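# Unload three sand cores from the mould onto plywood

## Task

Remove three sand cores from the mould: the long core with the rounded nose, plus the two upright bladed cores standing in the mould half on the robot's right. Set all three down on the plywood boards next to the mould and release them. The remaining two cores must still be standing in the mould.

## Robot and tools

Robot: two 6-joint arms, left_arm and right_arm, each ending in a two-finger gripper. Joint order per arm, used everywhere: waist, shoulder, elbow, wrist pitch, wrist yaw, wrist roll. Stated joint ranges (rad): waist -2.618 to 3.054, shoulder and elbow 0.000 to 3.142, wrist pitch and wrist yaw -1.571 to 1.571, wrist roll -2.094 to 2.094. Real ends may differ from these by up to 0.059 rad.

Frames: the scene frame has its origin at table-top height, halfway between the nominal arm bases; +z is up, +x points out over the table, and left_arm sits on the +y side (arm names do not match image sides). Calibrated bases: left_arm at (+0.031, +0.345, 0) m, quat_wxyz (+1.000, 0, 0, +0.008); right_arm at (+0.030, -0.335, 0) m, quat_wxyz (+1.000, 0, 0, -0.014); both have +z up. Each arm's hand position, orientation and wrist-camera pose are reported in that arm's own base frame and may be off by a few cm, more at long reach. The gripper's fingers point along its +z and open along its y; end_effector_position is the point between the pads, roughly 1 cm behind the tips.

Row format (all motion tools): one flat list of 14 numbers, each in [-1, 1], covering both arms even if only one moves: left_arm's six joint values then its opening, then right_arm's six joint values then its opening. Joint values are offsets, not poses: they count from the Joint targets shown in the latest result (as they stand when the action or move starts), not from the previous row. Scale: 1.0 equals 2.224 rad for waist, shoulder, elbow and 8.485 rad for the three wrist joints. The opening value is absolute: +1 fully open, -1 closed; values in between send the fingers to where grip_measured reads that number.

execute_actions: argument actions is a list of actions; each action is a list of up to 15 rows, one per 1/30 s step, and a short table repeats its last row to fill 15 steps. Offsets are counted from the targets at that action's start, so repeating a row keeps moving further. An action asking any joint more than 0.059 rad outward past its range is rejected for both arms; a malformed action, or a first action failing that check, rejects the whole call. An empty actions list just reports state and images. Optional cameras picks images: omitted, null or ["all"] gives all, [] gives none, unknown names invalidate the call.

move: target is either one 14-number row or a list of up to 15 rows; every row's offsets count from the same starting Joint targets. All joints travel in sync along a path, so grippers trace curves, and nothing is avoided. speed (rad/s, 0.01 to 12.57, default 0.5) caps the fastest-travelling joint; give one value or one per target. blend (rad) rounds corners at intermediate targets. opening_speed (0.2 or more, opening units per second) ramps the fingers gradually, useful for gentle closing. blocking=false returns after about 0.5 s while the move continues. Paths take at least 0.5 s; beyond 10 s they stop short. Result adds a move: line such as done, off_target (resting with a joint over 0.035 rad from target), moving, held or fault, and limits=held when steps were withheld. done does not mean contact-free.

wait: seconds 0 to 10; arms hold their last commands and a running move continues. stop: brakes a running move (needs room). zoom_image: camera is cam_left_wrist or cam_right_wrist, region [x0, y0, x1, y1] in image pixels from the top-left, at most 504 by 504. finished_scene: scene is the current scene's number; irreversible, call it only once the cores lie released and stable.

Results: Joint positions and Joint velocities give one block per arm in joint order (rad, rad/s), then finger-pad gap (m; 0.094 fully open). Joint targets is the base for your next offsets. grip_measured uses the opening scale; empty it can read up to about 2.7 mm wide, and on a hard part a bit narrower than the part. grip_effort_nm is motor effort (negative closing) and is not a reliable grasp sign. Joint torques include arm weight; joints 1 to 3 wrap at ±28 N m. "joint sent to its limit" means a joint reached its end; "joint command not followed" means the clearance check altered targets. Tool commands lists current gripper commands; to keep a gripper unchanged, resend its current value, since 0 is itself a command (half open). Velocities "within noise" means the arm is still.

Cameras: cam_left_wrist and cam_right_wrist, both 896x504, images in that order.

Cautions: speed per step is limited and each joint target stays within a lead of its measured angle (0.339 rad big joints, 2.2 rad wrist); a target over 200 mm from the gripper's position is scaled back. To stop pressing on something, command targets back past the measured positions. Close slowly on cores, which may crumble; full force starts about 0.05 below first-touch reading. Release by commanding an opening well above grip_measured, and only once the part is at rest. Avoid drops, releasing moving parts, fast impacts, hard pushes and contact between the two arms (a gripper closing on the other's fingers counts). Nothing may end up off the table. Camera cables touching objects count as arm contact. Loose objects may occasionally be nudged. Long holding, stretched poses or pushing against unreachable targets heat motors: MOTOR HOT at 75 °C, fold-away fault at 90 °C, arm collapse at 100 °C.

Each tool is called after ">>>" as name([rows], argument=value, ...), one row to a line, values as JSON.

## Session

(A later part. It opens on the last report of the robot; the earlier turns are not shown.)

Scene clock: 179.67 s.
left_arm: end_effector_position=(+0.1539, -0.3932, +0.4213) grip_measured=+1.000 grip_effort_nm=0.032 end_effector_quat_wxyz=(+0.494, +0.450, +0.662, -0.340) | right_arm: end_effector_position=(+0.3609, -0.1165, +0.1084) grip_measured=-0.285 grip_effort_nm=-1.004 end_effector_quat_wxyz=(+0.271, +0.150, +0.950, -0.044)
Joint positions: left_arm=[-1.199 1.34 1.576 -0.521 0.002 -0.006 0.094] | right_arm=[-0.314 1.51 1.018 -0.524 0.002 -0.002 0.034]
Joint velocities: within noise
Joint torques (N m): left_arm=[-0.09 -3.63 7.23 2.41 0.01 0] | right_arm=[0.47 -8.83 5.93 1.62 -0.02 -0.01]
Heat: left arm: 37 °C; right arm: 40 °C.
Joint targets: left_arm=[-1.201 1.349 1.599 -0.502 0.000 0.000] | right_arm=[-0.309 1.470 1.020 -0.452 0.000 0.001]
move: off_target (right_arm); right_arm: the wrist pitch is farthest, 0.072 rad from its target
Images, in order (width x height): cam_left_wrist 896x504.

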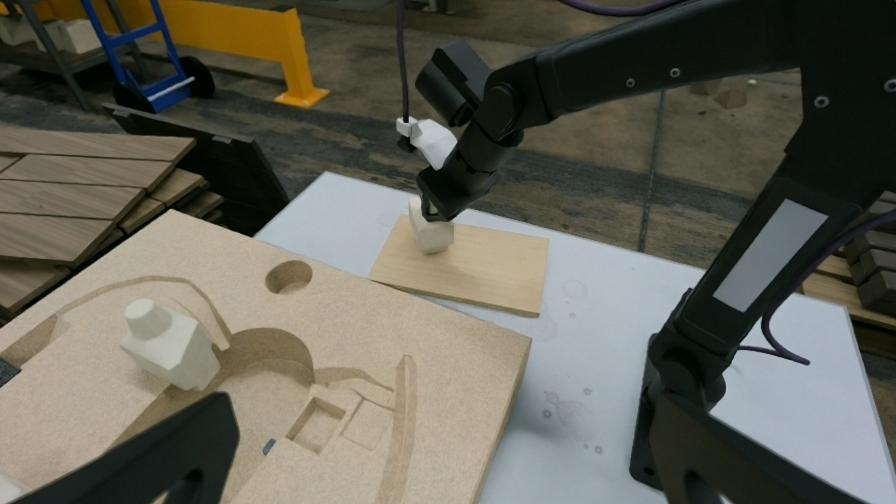

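>>> move(target=[0,0,0,0,0,0,1,0,0.0009,-0.006,0.0012,0,0,-0.6], speed=0.1, cameras=[])

>>> move(target=[0,0,0,0,0,0,1,0,0,0,0,0,0,0.2], opening_speed=0.5)

>>> zoom_image(camera="cam_left_wrist", region=[340, 140, 580, 330])

Scene clock: 185.57 s.
left_arm: end_effector_position=(+0.1539, -0.3932, +0.4213) grip_measured=+1.000 grip_effort_nm=0.022 end_effector_quat_wxyz=(+0.494, +0.450, +0.662, -0.340) | right_arm: end_effector_position=(+0.3619, -0.1168, +0.1076) grip_measured=-0.285 grip_effort_nm=-1.009 end_effector_quat_wxyz=(+0.275, +0.150, +0.949, -0.045)
Joint positions: left_arm=[-1.199 1.34 1.576 -0.521 0.002 -0.006 0.094] | right_arm=[-0.314 1.508 1.009 -0.506 0.002 -0.002 0.034]
Joint velocities: within noise
Joint torques (N m): left_arm=[-0.12 -3.59 7.25 2.42 0.01 -0.01] | right_arm=[0.49 -8.46 5.63 1.57 -0.03 -0.02]
Heat: left arm: 38 °C; right arm: 41 °C.
Joint targets: left_arm=[-1.201 1.349 1.599 -0.502 0.000 0.000] | right_arm=[-0.309 1.472 1.006 -0.442 0.000 0.001]
move: off_target (right_arm); right_arm: the wrist pitch is farthest, 0.064 rad from its target
No camera images: "cameras" was empty.

Scene clock: 187.37 s.
left_arm: end_effector_position=(+0.1539, -0.3932, +0.4213) grip_measured=+1.000 grip_effort_nm=0.027 end_effector_quat_wxyz=(+0.494, +0.450, +0.662, -0.340) | right_arm: end_effector_position=(+0.3667, -0.1159, +0.1108) grip_measured=+0.197 grip_effort_nm=0.168 end_effector_quat_wxyz=(+0.287, +0.147, +0.946, -0.042)
Joint positions: left_arm=[-1.199 1.34 1.576 -0.521 0.002 -0.006 0.094] | right_arm=[-0.312 1.506 1.008 -0.484 -0.006 -0.002 0.056]
Joint velocities: within noise
Joint torques (N m): left_arm=[-0.16 -3.59 7.35 2.43 -0.01 0.02] | right_arm=[0.29 -8.35 5.78 1.38 0.05 -0.02]
Heat: left arm: 38 °C; right arm: 41 °C.
Joint targets: left_arm=[-1.201 1.349 1.599 -0.502 0.000 0.000] | right_arm=[-0.308 1.472 1.006 -0.442 0.000 0.001]
move: off_target (right_arm); right_arm: the wrist pitch is farthest, 0.042 rad from its target

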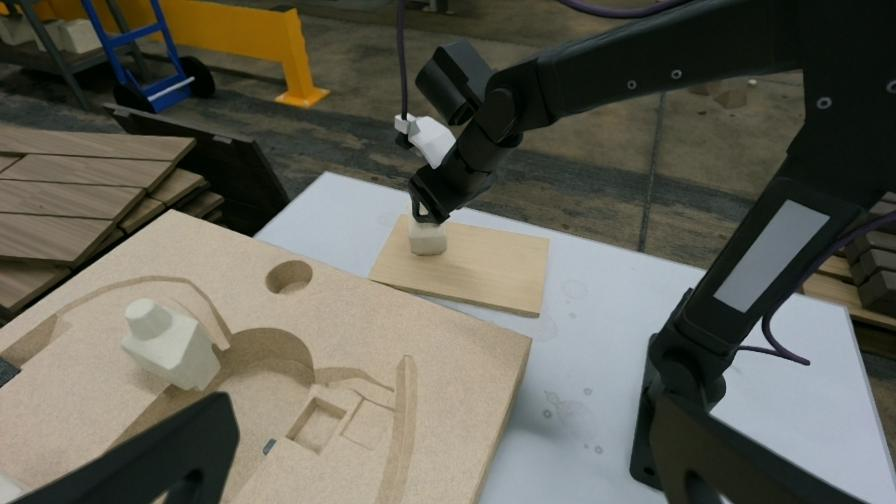

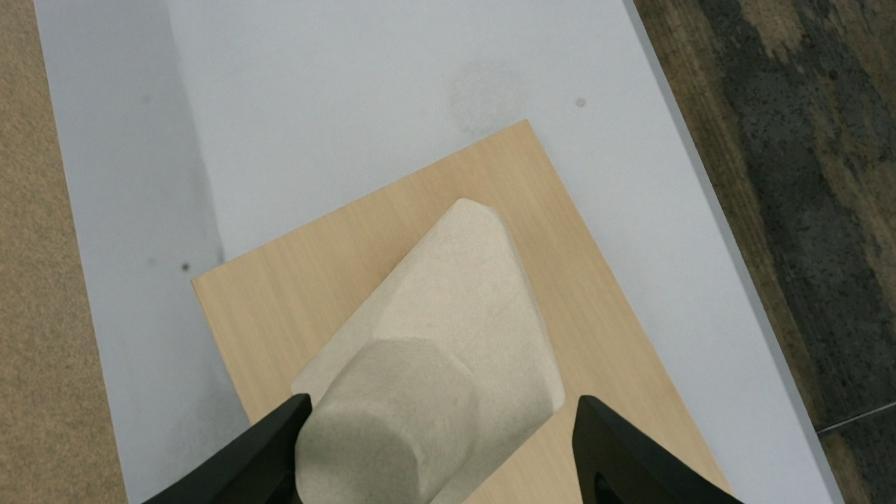

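Scaled by 2.100.

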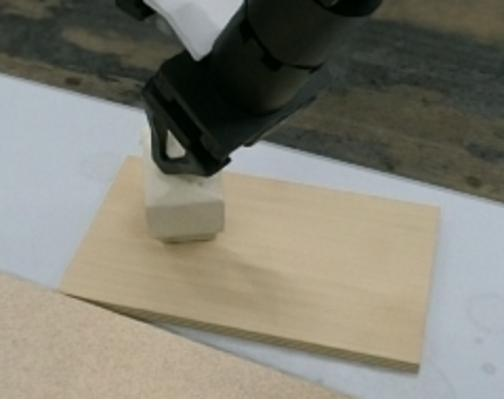

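>>> move(target=[0,0,0,0,0,0,1,0,0,0,0,0,0,1], opening_speed=1)

>>> zoom_image(camera="cam_left_wrist", region=[340, 140, 580, 330])

Scene clock: 197.13 s.
left_arm: end_effector_position=(+0.1539, -0.3932, +0.4213) grip_measured=+1.000 grip_effort_nm=0.022 end_effector_quat_wxyz=(+0.494, +0.450, +0.662, -0.340) | right_arm: end_effector_position=(+0.3699, -0.1173, +0.1150) grip_measured=+0.997 grip_effort_nm=0.178 end_effector_quat_wxyz=(+0.297, +0.147, +0.943, -0.045)
Joint positions: left_arm=[-1.199 1.34 1.576 -0.521 0.002 -0.006 0.094] | right_arm=[-0.312 1.501 1.008 -0.467 -0.005 -0.002 0.094]
Joint velocities: within noise
Joint torques (N m): left_arm=[-0.06 -3.6 7.25 2.41 0.01 0] | right_arm=[0.29 -7.94 5.81 1.26 0.04 -0.01]
Heat: left arm: 38 °C; right arm: 41 °C.
Joint targets: left_arm=[-1.201 1.349 1.599 -0.502 0.000 0.000] | right_arm=[-0.308 1.472 1.006 -0.442 0.000 0.001]
move: done

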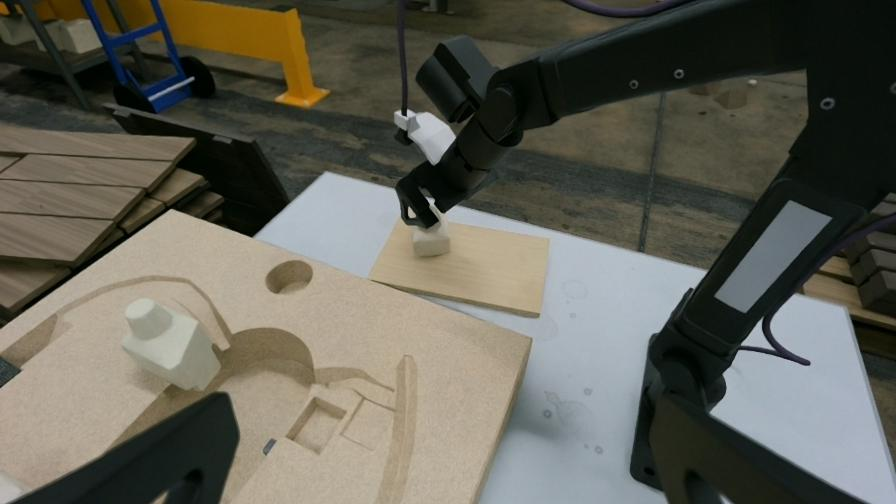

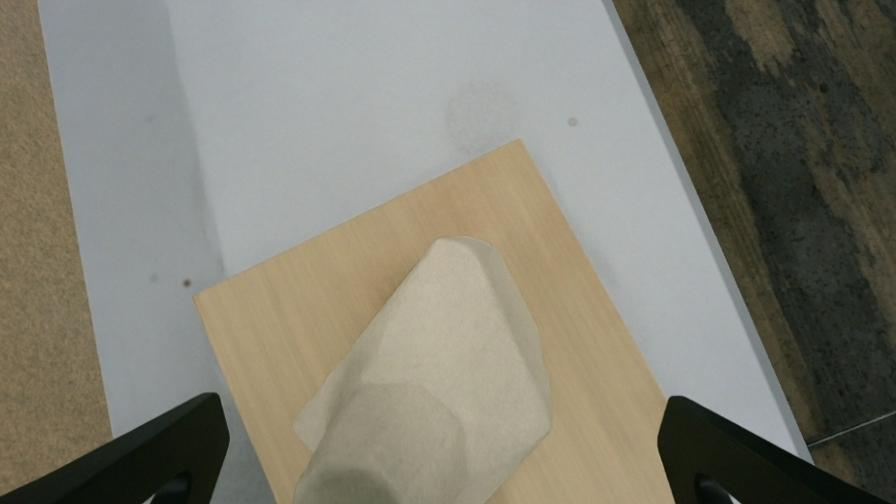

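Scaled by 2.100.

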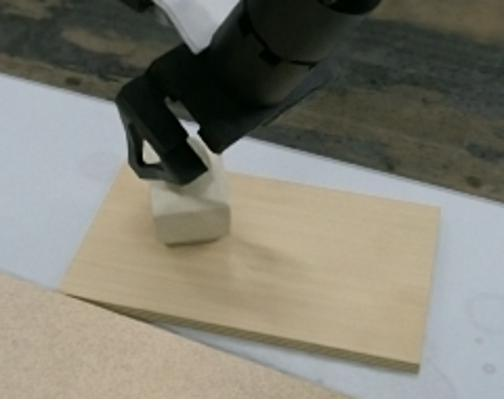

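>>> move(target=[0,0,0,0,0,0,1,0,-0.0706,0.1009,-0.0593,0,0,1], speed=0.3)

>>> zoom_image(camera="cam_left_wrist", region=[340, 140, 580, 330])

Scene clock: 207.23 s.
left_arm: end_effector_position=(+0.1539, -0.3932, +0.4213) grip_measured=+1.000 grip_effort_nm=0.027 end_effector_quat_wxyz=(+0.494, +0.450, +0.662, -0.340) | right_arm: end_effector_position=(+0.3138, -0.0993, +0.1843) grip_measured=+0.997 grip_effort_nm=0.178 end_effector_quat_wxyz=(+0.246, +0.149, +0.957, -0.037)
Joint positions: left_arm=[-1.199 1.34 1.576 -0.521 0.002 -0.006 0.094] | right_arm=[-0.312 1.336 1.201 -0.933 -0.004 -0.002 0.094]
Joint velocities: within noise
Joint torques (N m): left_arm=[-0.06 -3.54 7.25 2.41 0 0.01] | right_arm=[0.29 -5.85 8.17 0.8 0.04 -0.02]
Heat: left arm: 39 °C; right arm: 41 °C.
Joint targets: left_arm=[-1.201 1.349 1.599 -0.502 0.000 0.000] | right_arm=[-0.308 1.315 1.231 -0.945 0.000 0.001]
move: done

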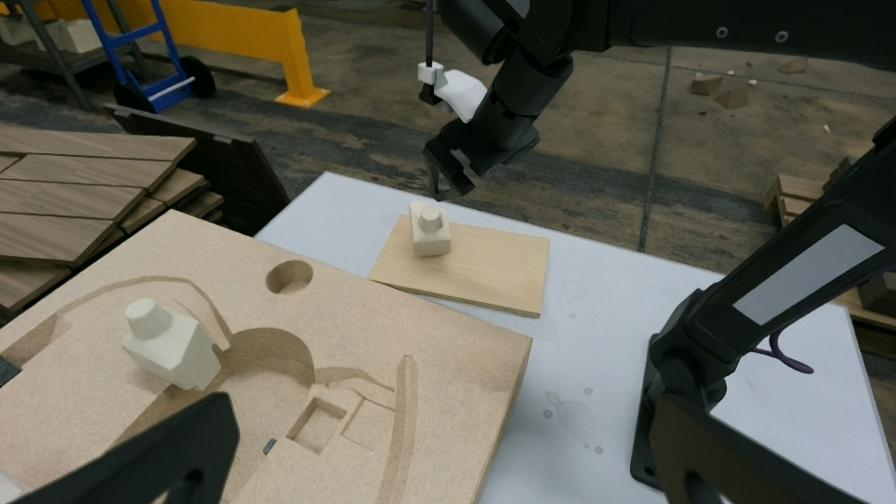

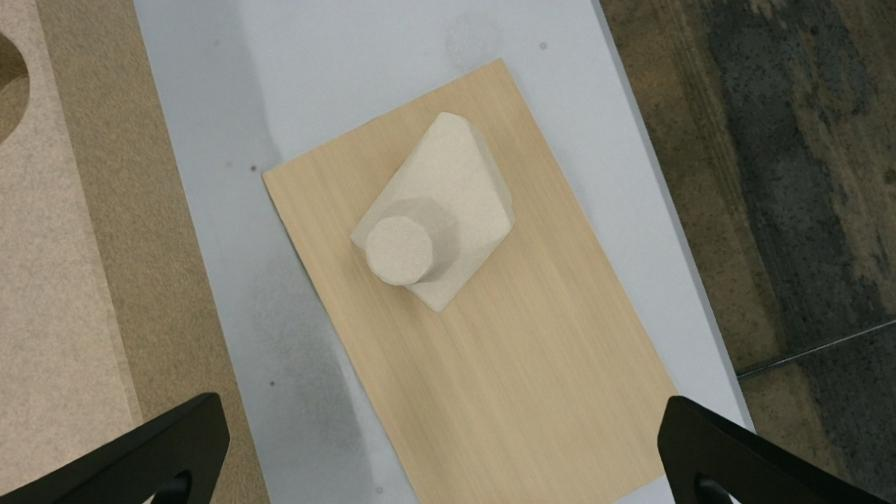

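Scaled by 2.100.

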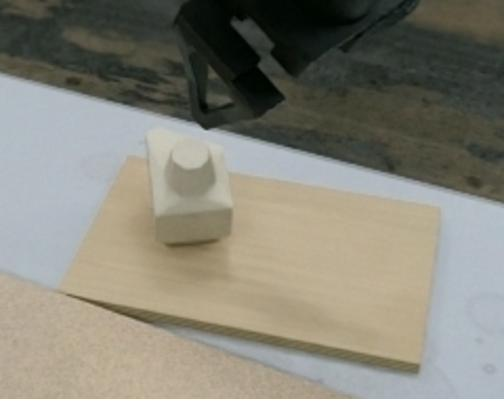

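>>> move(target=[0,0,0,0,0,0,1,0.3049,0.33,0.3323,0.0345,0,0,1], speed=0.8, cameras=["cam_right_wrist"])

Scene clock: 219.87 s.
left_arm: end_effector_position=(+0.1539, -0.3932, +0.4214) grip_measured=+1.000 grip_effort_nm=0.027 end_effector_quat_wxyz=(+0.494, +0.450, +0.662, -0.340) | right_arm: end_effector_position=(+0.5271, +0.2079, +0.2136) grip_measured=+0.997 grip_effort_nm=0.173 end_effector_quat_wxyz=(+0.379, -0.172, +0.906, +0.073)
Joint positions: left_arm=[-1.199 1.34 1.576 -0.521 0.002 -0.006 0.094] | right_arm=[0.373 2.042 1.938 -0.675 -0.003 -0.002 0.094]
Joint velocities: within noise
Joint torques (N m): left_arm=[-0.12 -3.6 7.25 2.42 0 0.01] | right_arm=[-0.24 -9.62 8.69 1.43 0.02 -0.01]
Heat: left arm: 40 °C; right arm: 39 °C.
Joint targets: left_arm=[-1.201 1.349 1.599 -0.502 0.000 0.000] | right_arm=[0.370 2.049 1.970 -0.652 0.000 0.001]
move: done
Images, in order (width x height): cam_right_wrist 896x504.

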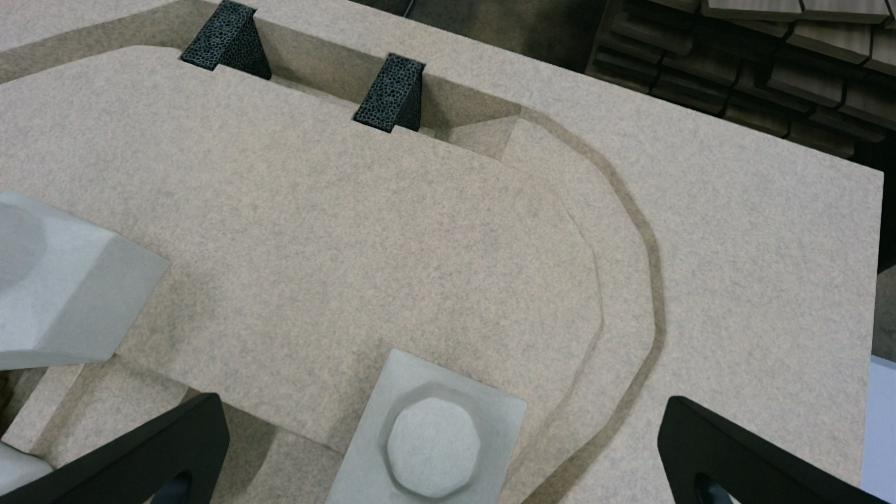

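>>> move(target=[0,0,0,0,0,0,1,0.0045,-0.0265,-0.1259,0.0309,0,0,1], speed=0.4, cameras=["cam_right_wrist"])

Scene clock: 226.27 s.
left_arm: end_effector_position=(+0.1539, -0.3932, +0.4214) grip_measured=+1.000 grip_effort_nm=0.042 end_effector_quat_wxyz=(+0.494, +0.450, +0.662, -0.340) | right_arm: end_effector_position=(+0.5301, +0.2091, +0.1598) grip_measured=+0.997 grip_effort_nm=0.173 end_effector_quat_wxyz=(+0.390, -0.172, +0.902, +0.075)
Joint positions: left_arm=[-1.199 1.34 1.576 -0.521 0.002 -0.006 0.094] | right_arm=[0.373 2.034 1.695 -0.417 -0.003 -0.002 0.094]
Joint velocities: within noise
Joint torques (N m): left_arm=[-0.06 -3.6 7.31 2.42 -0.01 0] | right_arm=[0.58 -13.72 5.83 1.5 0.02 -0.01]
Heat: left arm: 40 °C; right arm: 40 °C.
Joint targets: left_arm=[-1.201 1.349 1.599 -0.502 0.000 0.000] | right_arm=[0.380 1.990 1.690 -0.390 0.000 0.001]
move: off_target (right_arm); right_arm: the shoulder is farthest, 0.044 rad from its target
Images, in order (width x height): cam_right_wrist 896x504.

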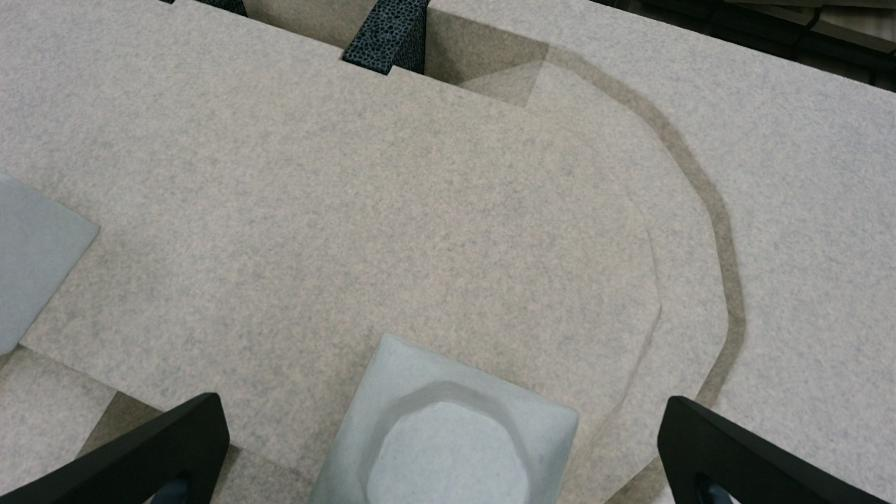

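>>> move(target=[0,0,0,0,0,0,1,0,-0.009,-0.013,0.001,0,0,1], speed=0.3, cameras=["cam_right_wrist"])

>>> move(target=[0,0,0,0,0,0,1,0,0,0,0,0,0,-0.6], opening_speed=0.8, cameras=["cam_right_wrist"])

Scene clock: 234.67 s.
left_arm: end_effector_position=(+0.1539, -0.3932, +0.4214) grip_measured=+1.000 grip_effort_nm=0.027 end_effector_quat_wxyz=(+0.494, +0.450, +0.662, -0.340) | right_arm: end_effector_position=(+0.5262, +0.2076, +0.1612) grip_measured=+0.997 grip_effort_nm=0.178 end_effector_quat_wxyz=(+0.391, -0.171, +0.901, +0.075)
Joint positions: left_arm=[-1.199 1.34 1.576 -0.521 0.002 -0.006 0.094] | right_arm=[0.373 2.015 1.671 -0.408 -0.003 -0.002 0.094]
Joint velocities: within noise
Joint torques (N m): left_arm=[-0.1 -3.63 7.24 2.41 0.02 0.02] | right_arm=[0.58 -13.65 5.41 1.49 0.03 -0.02]
Heat: left arm: 40 °C; right arm: 48 °C.
Joint targets: left_arm=[-1.201 1.349 1.599 -0.502 0.000 0.000] | right_arm=[0.380 1.970 1.661 -0.381 0.000 0.001]
move: off_target (right_arm); right_arm: the shoulder is farthest, 0.045 rad from its target
Images, in order (width x height): cam_right_wrist 896x504.

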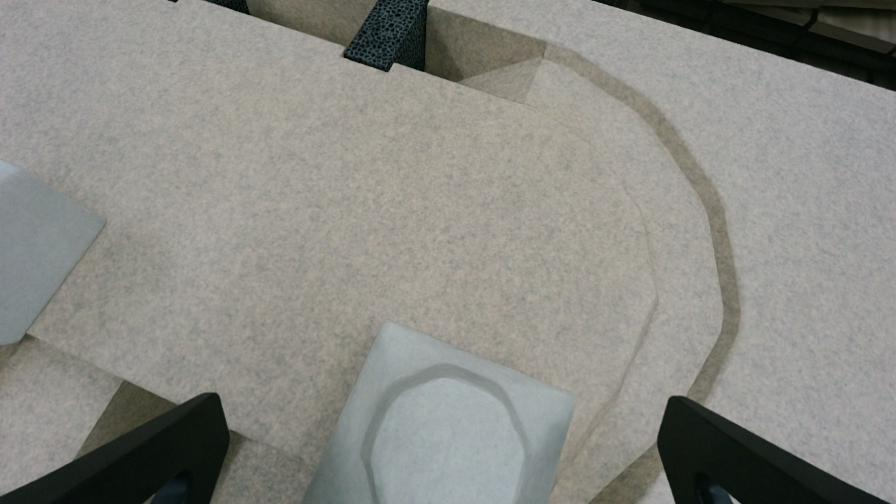

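Scene clock: 236.87 s.
left_arm: end_effector_position=(+0.1539, -0.3932, +0.4214) grip_measured=+1.000 grip_effort_nm=0.027 end_effector_quat_wxyz=(+0.494, +0.450, +0.662, -0.340) | right_arm: end_effector_position=(+0.5263, +0.2074, +0.1611) grip_measured=-0.290 grip_effort_nm=-1.004 end_effector_quat_wxyz=(+0.391, -0.171, +0.901, +0.074)
Joint positions: left_arm=[-1.199 1.34 1.576 -0.521 0.002 -0.006 0.094] | right_arm=[0.373 2.015 1.671 -0.408 -0.002 -0.002 0.033]
Joint velocities: within noise
Joint torques (N m): left_arm=[-0.2 -3.64 7.28 2.41 0 0] | right_arm=[0.59 -13.64 5.48 1.48 0.02 -0.02]
Heat: left arm: 40 °C; right arm: 48 °C.
Joint targets: left_arm=[-1.201 1.349 1.599 -0.502 0.000 0.000] | right_arm=[0.380 1.970 1.661 -0.381 0.000 0.001]
move: off_target (right_arm); right_arm: the shoulder is farthest, 0.045 rad from its target
Images, in order (width x height): cam_right_wrist 896x504.

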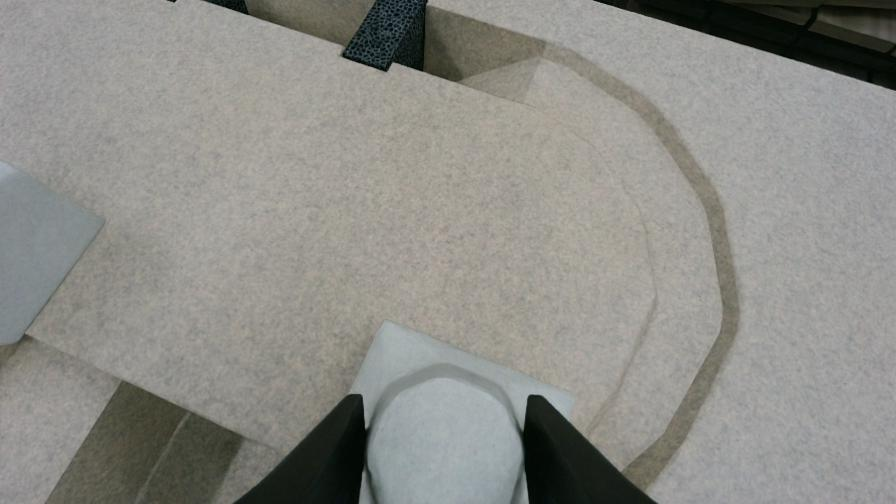

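>>> move([
  [0,0,0,0,0,0,1,0,-0.0067,0.0845,-0.0164,0,0,-0.6],
  [0,0,0,0,0,0,1,0,-0.1214,0.0355,-0.0341,0,0,-0.6],
], speed=[0.3,0.5], cameras=["cam_right_wrist"])

Scene clock: 244.53 s.
left_arm: end_effector_position=(+0.1539, -0.3932, +0.4214) grip_measured=+1.000 grip_effort_nm=0.027 end_effector_quat_wxyz=(+0.494, +0.450, +0.662, -0.340) | right_arm: end_effector_position=(+0.4600, +0.1812, +0.2746) grip_measured=-0.290 grip_effort_nm=-0.999 end_effector_quat_wxyz=(+0.405, -0.170, +0.895, +0.077)
Joint positions: left_arm=[-1.199 1.34 1.576 -0.521 0.002 -0.006 0.094] | right_arm=[0.373 1.734 1.733 -0.721 -0.001 -0.002 0.033]
Joint velocities: within noise
Joint torques (N m): left_arm=[-0.1 -3.52 7.25 2.4 0.01 0] | right_arm=[0.59 -10.44 6.61 1.73 0.01 -0.02]
Heat: left arm: 41 °C; right arm: 50 °C.
Joint targets: left_arm=[-1.201 1.349 1.599 -0.502 0.000 0.000] | right_arm=[0.380 1.700 1.740 -0.671 0.000 0.001]
move: off_target (right_arm); right_arm: the wrist pitch is farthest, 0.050 rad from its target
Images, in order (width x height): cam_right_wrist 896x504.

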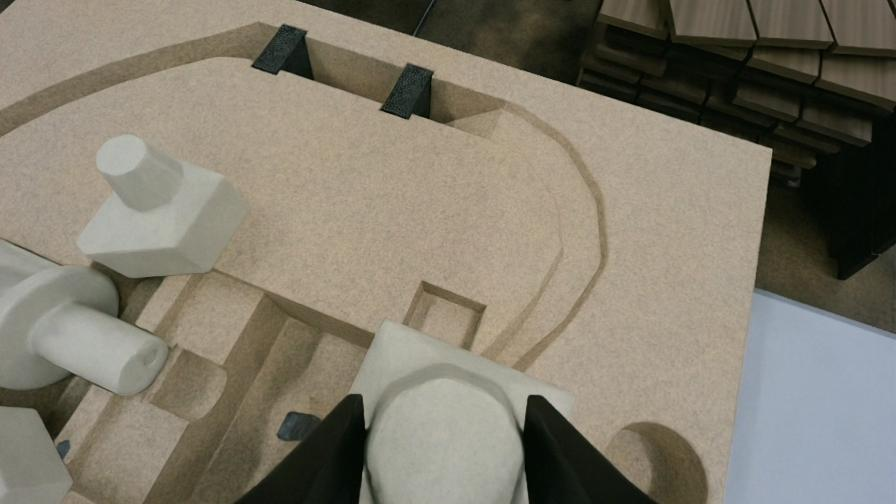

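>>> move([
  [0,0,0,0,0,0,1,-0.4047,0,0,0,0,0,-0.6],
  [0,0,0,0,0,0,1,-0.4047,-0.4114,-0.4703,0.0154,0,0,-0.6],
], speed=0.9)

>>> zoom_image(camera="cam_left_wrist", region=[340, 140, 580, 330])

Scene clock: 260.10 s.
left_arm: end_effector_position=(+0.1539, -0.3932, +0.4214) grip_measured=+1.000 grip_effort_nm=0.027 end_effector_quat_wxyz=(+0.494, +0.450, +0.662, -0.340) | right_arm: end_effector_position=(+0.2346, -0.1352, +0.1698) grip_measured=-0.290 grip_effort_nm=-1.009 end_effector_quat_wxyz=(+0.386, +0.237, +0.885, -0.106)
Joint positions: left_arm=[-1.199 1.34 1.576 -0.521 0.002 -0.006 0.094] | right_arm=[-0.524 0.809 0.684 -0.621 0.005 -0.002 0.033]
Joint velocities: within noise
Joint torques (N m): left_arm=[-0.09 -3.59 7.28 2.42 0.01 0.01] | right_arm=[0.27 -2.7 6.94 2.02 -0.05 -0.02]
Heat: left arm: 42 °C; right arm: 45 °C.
Joint targets: left_arm=[-1.201 1.349 1.599 -0.502 0.000 0.000] | right_arm=[-0.521 0.785 0.694 -0.540 0.000 0.001]
move: off_target (right_arm); right_arm: the wrist pitch is farthest, 0.081 rad from its target

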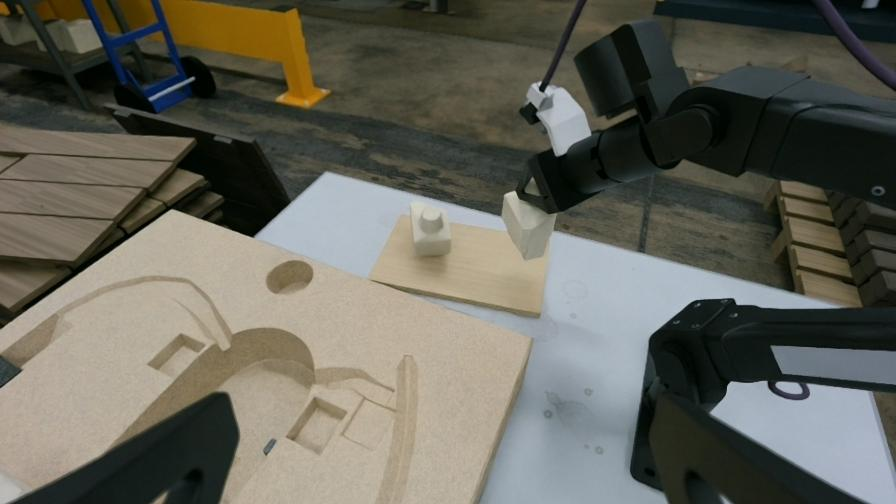

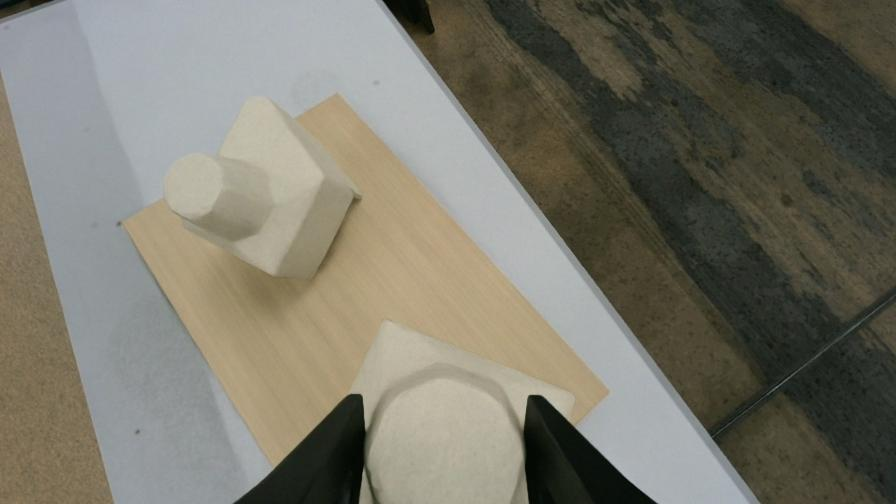

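Scaled by 2.100.

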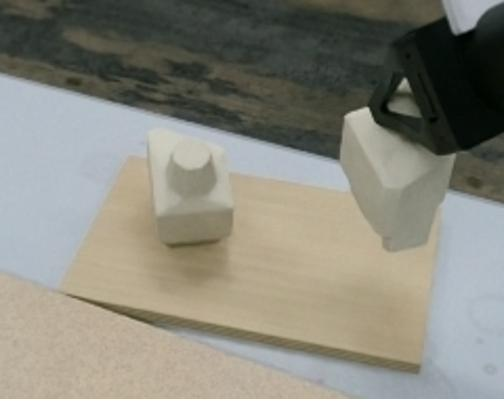

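>>> move(target=[0,0,0,0,0,0,1,0,0.0018,-0.0742,0.0199,0,0,-0.6], speed=0.3, cameras=["cam_left_wrist"])

>>> zoom_image(camera="cam_left_wrist", region=[340, 140, 580, 330])

Scene clock: 267.00 s.
left_arm: end_effector_position=(+0.1539, -0.3932, +0.4214) grip_measured=+1.000 grip_effort_nm=0.022 end_effector_quat_wxyz=(+0.494, +0.450, +0.662, -0.340) | right_arm: end_effector_position=(+0.2363, -0.1362, +0.1297) grip_measured=-0.290 grip_effort_nm=-1.009 end_effector_quat_wxyz=(+0.389, +0.237, +0.884, -0.107)
Joint positions: left_arm=[-1.199 1.34 1.576 -0.521 0.002 -0.006 0.094] | right_arm=[-0.524 0.808 0.52 -0.454 0.005 -0.002 0.033]
Joint velocities: within noise
Joint torques (N m): left_arm=[-0.06 -3.62 7.24 2.41 0 0.01] | right_arm=[0.24 -2.28 6.89 2.06 -0.05 -0.02]
Heat: left arm: 42 °C; right arm: 43 °C.
Joint targets: left_arm=[-1.201 1.349 1.599 -0.502 0.000 0.000] | right_arm=[-0.521 0.789 0.529 -0.371 0.000 0.001]
move: off_target (right_arm); right_arm: the wrist pitch is farthest, 0.083 rad from its target
Images, in order (width x height): cam_left_wrist 896x504.

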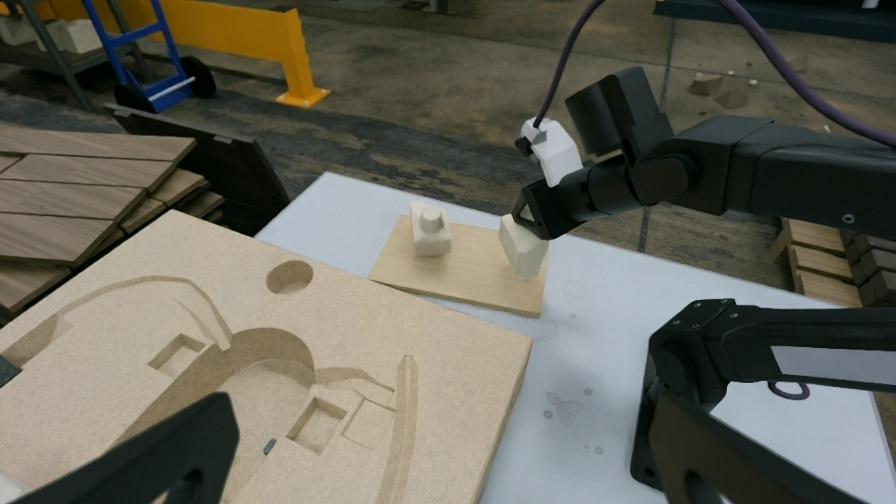

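Scaled by 2.100.

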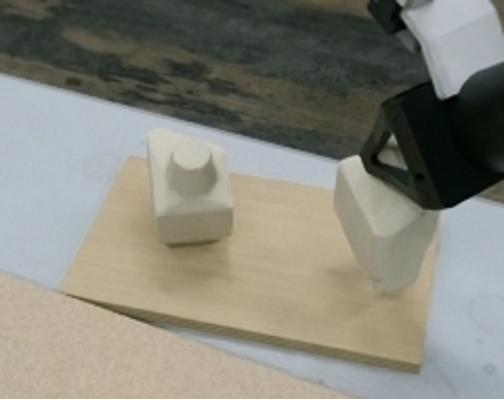

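>>> move(target=[0,0,0,0,0,0,1,0,0.0004,-0.0106,0.0028,0,0,-0.6], speed=0.1, cameras=[])

>>> move(target=[0,0,0,0,0,0,1,0,0.0003,-0.0081,0.0021,0,0,-0.6], speed=0.1, cameras=["cam_left_wrist"])

>>> zoom_image(camera="cam_left_wrist", region=[340, 140, 580, 330])

Scene clock: 274.80 s.
left_arm: end_effector_position=(+0.1539, -0.3932, +0.4214) grip_measured=+1.000 grip_effort_nm=0.027 end_effector_quat_wxyz=(+0.494, +0.450, +0.662, -0.340) | right_arm: end_effector_position=(+0.2364, -0.1362, +0.1249) grip_measured=-0.290 grip_effort_nm=-1.004 end_effector_quat_wxyz=(+0.390, +0.237, +0.884, -0.107)
Joint positions: left_arm=[-1.199 1.34 1.576 -0.521 0.002 -0.006 0.094] | right_arm=[-0.524 0.808 0.5 -0.431 0.005 -0.002 0.033]
Joint velocities: within noise
Joint torques (N m): left_arm=[-0.1 -3.47 7.3 2.4 0 0] | right_arm=[0.23 -2.18 6.67 2.02 -0.05 -0.01]
Heat: left arm: 42 °C; right arm: 45 °C.
Joint targets: left_arm=[-1.201 1.349 1.599 -0.502 0.000 0.000] | right_arm=[-0.521 0.790 0.505 -0.347 0.000 0.001]
move: off_target (right_arm); right_arm: the wrist pitch is farthest, 0.084 rad from its target
No camera images: "cameras" was empty.

Scene clock: 275.73 s.
left_arm: end_effector_position=(+0.1539, -0.3932, +0.4214) grip_measured=+1.000 grip_effort_nm=0.032 end_effector_quat_wxyz=(+0.494, +0.450, +0.662, -0.340) | right_arm: end_effector_position=(+0.2361, -0.1361, +0.1204) grip_measured=-0.290 grip_effort_nm=-1.004 end_effector_quat_wxyz=(+0.390, +0.237, +0.884, -0.107)
Joint positions: left_arm=[-1.199 1.34 1.576 -0.521 0.002 -0.006 0.094] | right_arm=[-0.524 0.808 0.482 -0.413 0.005 -0.002 0.033]
Joint velocities: within noise
Joint torques (N m): left_arm=[-0.13 -3.56 7.25 2.42 0 0.02] | right_arm=[0.25 -2.13 6.65 2.03 -0.05 -0.02]
Heat: left arm: 42 °C; right arm: 45 °C.
Joint targets: left_arm=[-1.201 1.349 1.599 -0.502 0.000 0.000] | right_arm=[-0.521 0.790 0.487 -0.330 0.000 0.001]
move: off_target (right_arm); right_arm: the wrist pitch is farthest, 0.084 rad from its target
Images, in order (width x height): cam_left_wrist 896x504.

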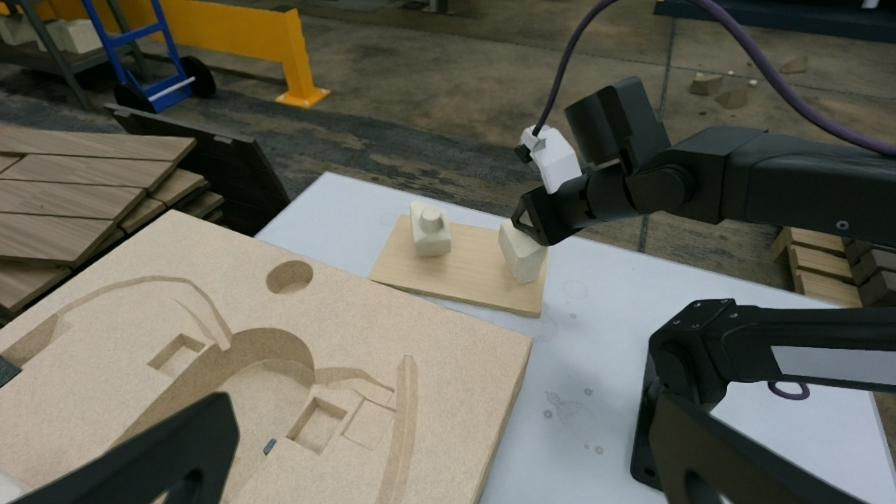

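Scaled by 2.100.

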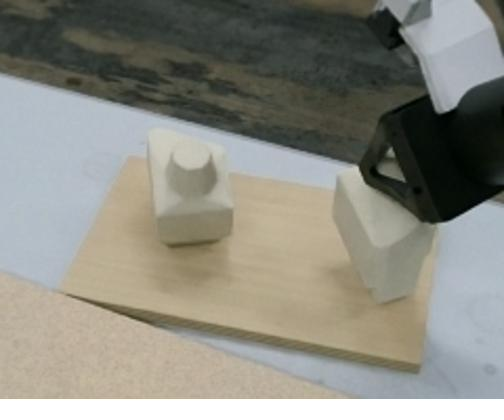

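>>> move(target=[0,0,0,0,0,0,1,0,0.0003,-0.0081,0.0021,0,0,-0.6], speed=0.1, cameras=[])

>>> move(target=[0,0,0,0,0,0,1,0,0.0003,-0.0081,0.0021,0,0,-0.6], speed=0.1, cameras=["cam_left_wrist"])

>>> zoom_image(camera="cam_left_wrist", region=[340, 140, 580, 330])

Scene clock: 280.23 s.
left_arm: end_effector_position=(+0.1539, -0.3932, +0.4214) grip_measured=+1.000 grip_effort_nm=0.037 end_effector_quat_wxyz=(+0.494, +0.450, +0.662, -0.340) | right_arm: end_effector_position=(+0.2356, -0.1358, +0.1159) grip_measured=-0.290 grip_effort_nm=-1.004 end_effector_quat_wxyz=(+0.389, +0.237, +0.884, -0.107)
Joint positions: left_arm=[-1.199 1.34 1.576 -0.521 0.002 -0.006 0.094] | right_arm=[-0.524 0.808 0.464 -0.396 0.005 -0.002 0.033]
Joint velocities: within noise
Joint torques (N m): left_arm=[-0.06 -3.54 7.23 2.4 -0.01 0] | right_arm=[0.29 -2.06 6.65 2.04 -0.05 -0.02]
Heat: left arm: 43 °C; right arm: 46 °C.
Joint targets: left_arm=[-1.201 1.349 1.599 -0.502 0.000 0.000] | right_arm=[-0.521 0.791 0.469 -0.312 0.000 0.001]
move: off_target (right_arm); right_arm: the wrist pitch is farthest, 0.084 rad from its target
No camera images: "cameras" was empty.

Scene clock: 281.00 s.
left_arm: end_effector_position=(+0.1539, -0.3932, +0.4214) grip_measured=+1.000 grip_effort_nm=0.037 end_effector_quat_wxyz=(+0.494, +0.450, +0.662, -0.340) | right_arm: end_effector_position=(+0.2371, -0.1367, +0.1146) grip_measured=-0.290 grip_effort_nm=-1.004 end_effector_quat_wxyz=(+0.395, +0.236, +0.881, -0.108)
Joint positions: left_arm=[-1.199 1.34 1.576 -0.521 0.002 -0.006 0.094] | right_arm=[-0.524 0.808 0.45 -0.369 0.005 -0.002 0.033]
Joint velocities: within noise
Joint torques (N m): left_arm=[-0.1 -3.47 7.23 2.42 0.01 -0.01] | right_arm=[0.25 -2.02 6.37 1.99 -0.05 -0.01]
Heat: left arm: 43 °C; right arm: 46 °C.
Joint targets: left_arm=[-1.201 1.349 1.599 -0.502 0.000 0.000] | right_arm=[-0.521 0.792 0.451 -0.294 0.000 0.001]
move: off_target (right_arm); right_arm: the wrist pitch is farthest, 0.074 rad from its target
Images, in order (width x height): cam_left_wrist 896x504.

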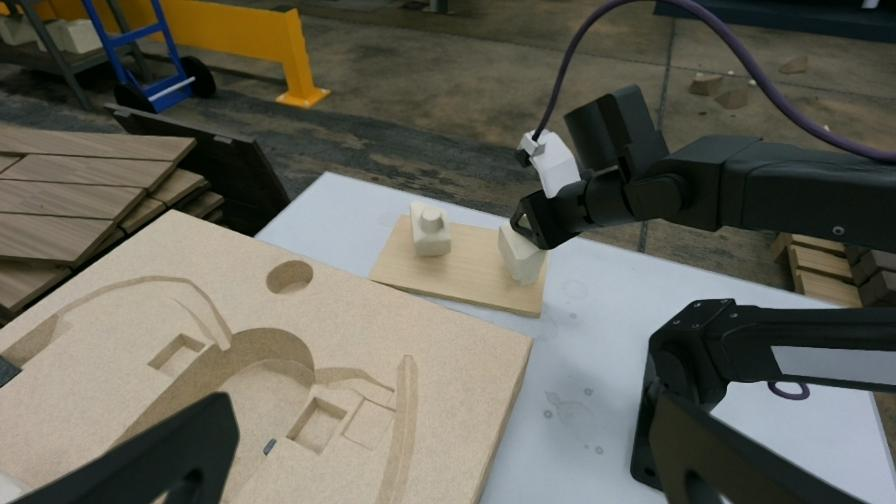

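Scaled by 2.100.

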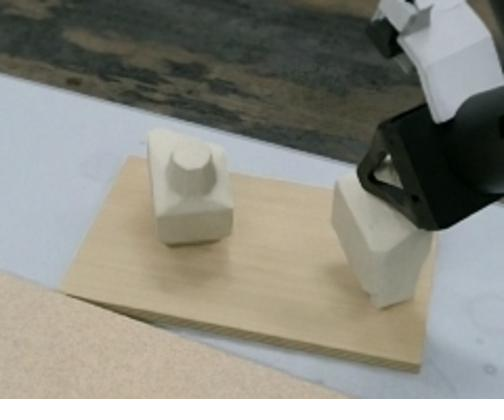

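>>> move(target=[0,0,0,0,0,0,1,0,0.0,0,0,0,0,0.9], opening_speed=0.4)

>>> zoom_image(camera="cam_left_wrist", region=[340, 140, 580, 330])

Scene clock: 287.70 s.
left_arm: end_effector_position=(+0.1539, -0.3933, +0.4215) grip_measured=+1.000 grip_effort_nm=0.027 end_effector_quat_wxyz=(+0.494, +0.450, +0.662, -0.340) | right_arm: end_effector_position=(+0.2435, -0.1406, +0.1241) grip_measured=+0.897 grip_effort_nm=0.178 end_effector_quat_wxyz=(+0.417, +0.234, +0.871, -0.115)
Joint positions: left_arm=[-1.199 1.34 1.576 -0.521 0.002 -0.006 0.094] | right_arm=[-0.524 0.805 0.449 -0.321 0.006 -0.002 0.089]
Joint velocities: within noise
Joint torques (N m): left_arm=[-0.1 -3.56 7.25 2.41 0 0] | right_arm=[0.25 -1.84 6.45 1.58 -0.06 -0.02]
Heat: left arm: 43 °C; right arm: 46 °C.
Joint targets: left_arm=[-1.201 1.349 1.599 -0.502 0.000 0.000] | right_arm=[-0.521 0.792 0.451 -0.294 0.000 0.001]
move: done

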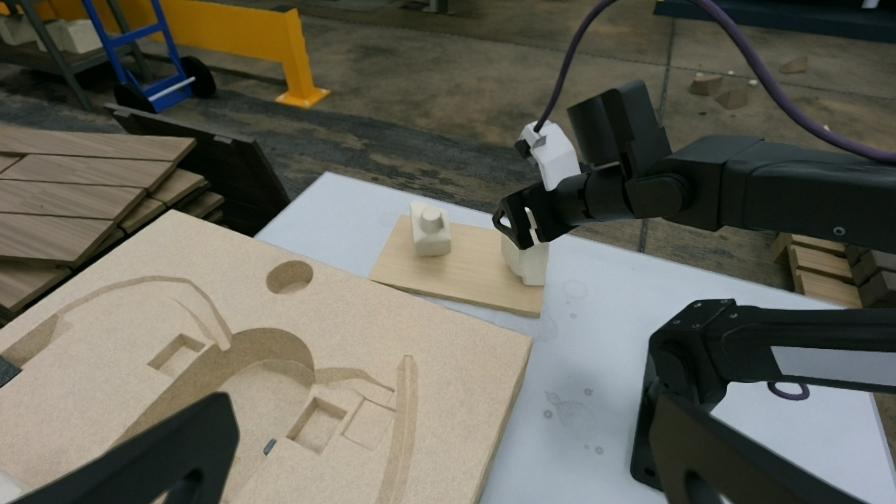

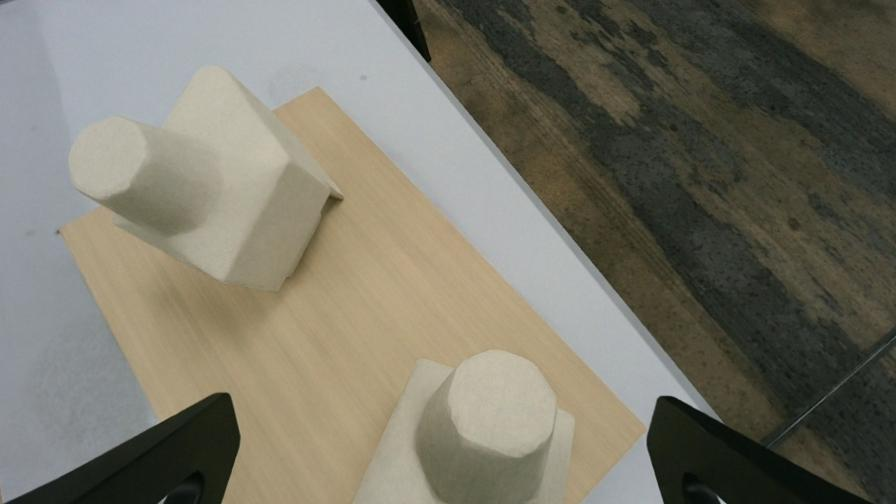

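Scaled by 2.100.

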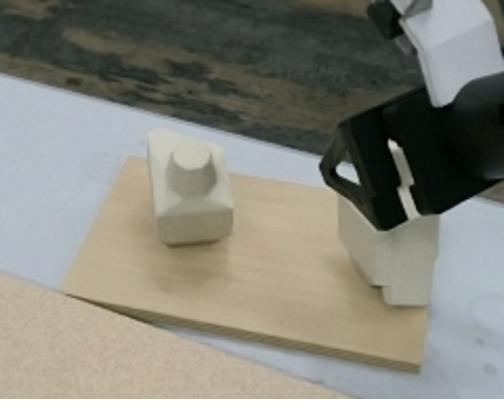

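>>> move(target=[0,0,0,0,0,0,1,0,0.0,0.112,-0.0278,0,0,0.9], speed=0.3)

>>> zoom_image(camera="cam_left_wrist", region=[340, 140, 580, 330])

Scene clock: 292.57 s.
left_arm: end_effector_position=(+0.1539, -0.3933, +0.4215) grip_measured=+1.000 grip_effort_nm=0.027 end_effector_quat_wxyz=(+0.494, +0.450, +0.662, -0.340) | right_arm: end_effector_position=(+0.2466, -0.1424, +0.1842) grip_measured=+0.897 grip_effort_nm=0.178 end_effector_quat_wxyz=(+0.426, +0.233, +0.866, -0.117)
Joint positions: left_arm=[-1.199 1.34 1.576 -0.521 0.002 -0.006 0.094] | right_arm=[-0.524 0.805 0.672 -0.522 0.006 -0.002 0.089]
Joint velocities: within noise
Joint torques (N m): left_arm=[-0.12 -3.48 7.25 2.4 0.02 0] | right_arm=[0.25 -1.8 8.55 1.25 -0.07 -0.02]
Heat: left arm: 43 °C; right arm: 45 °C.
Joint targets: left_arm=[-1.201 1.349 1.599 -0.502 0.000 0.000] | right_arm=[-0.521 0.792 0.700 -0.530 0.000 0.001]
move: done

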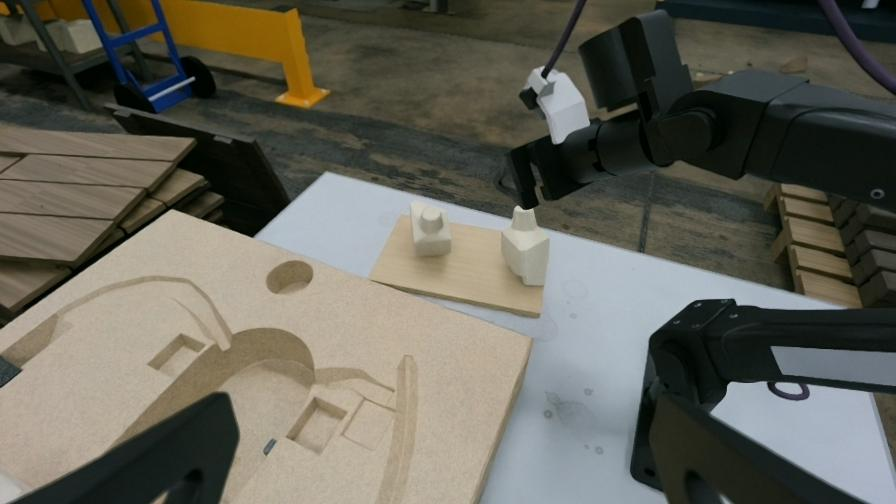

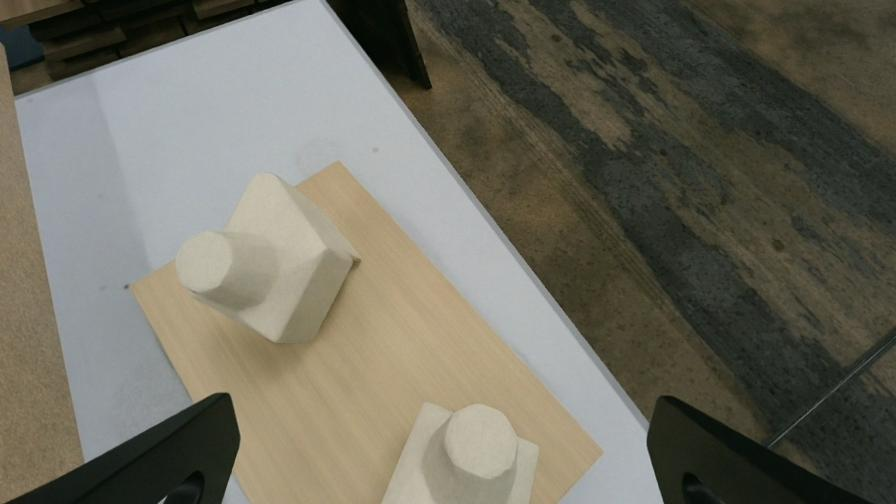

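Scaled by 2.100.

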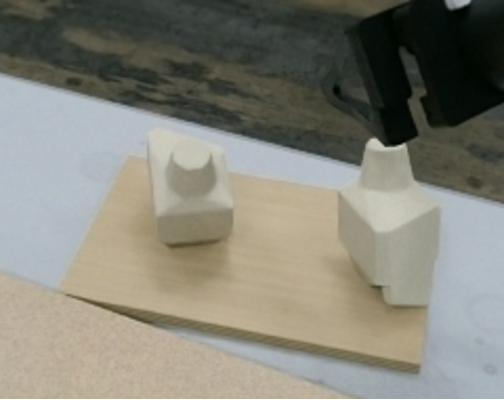

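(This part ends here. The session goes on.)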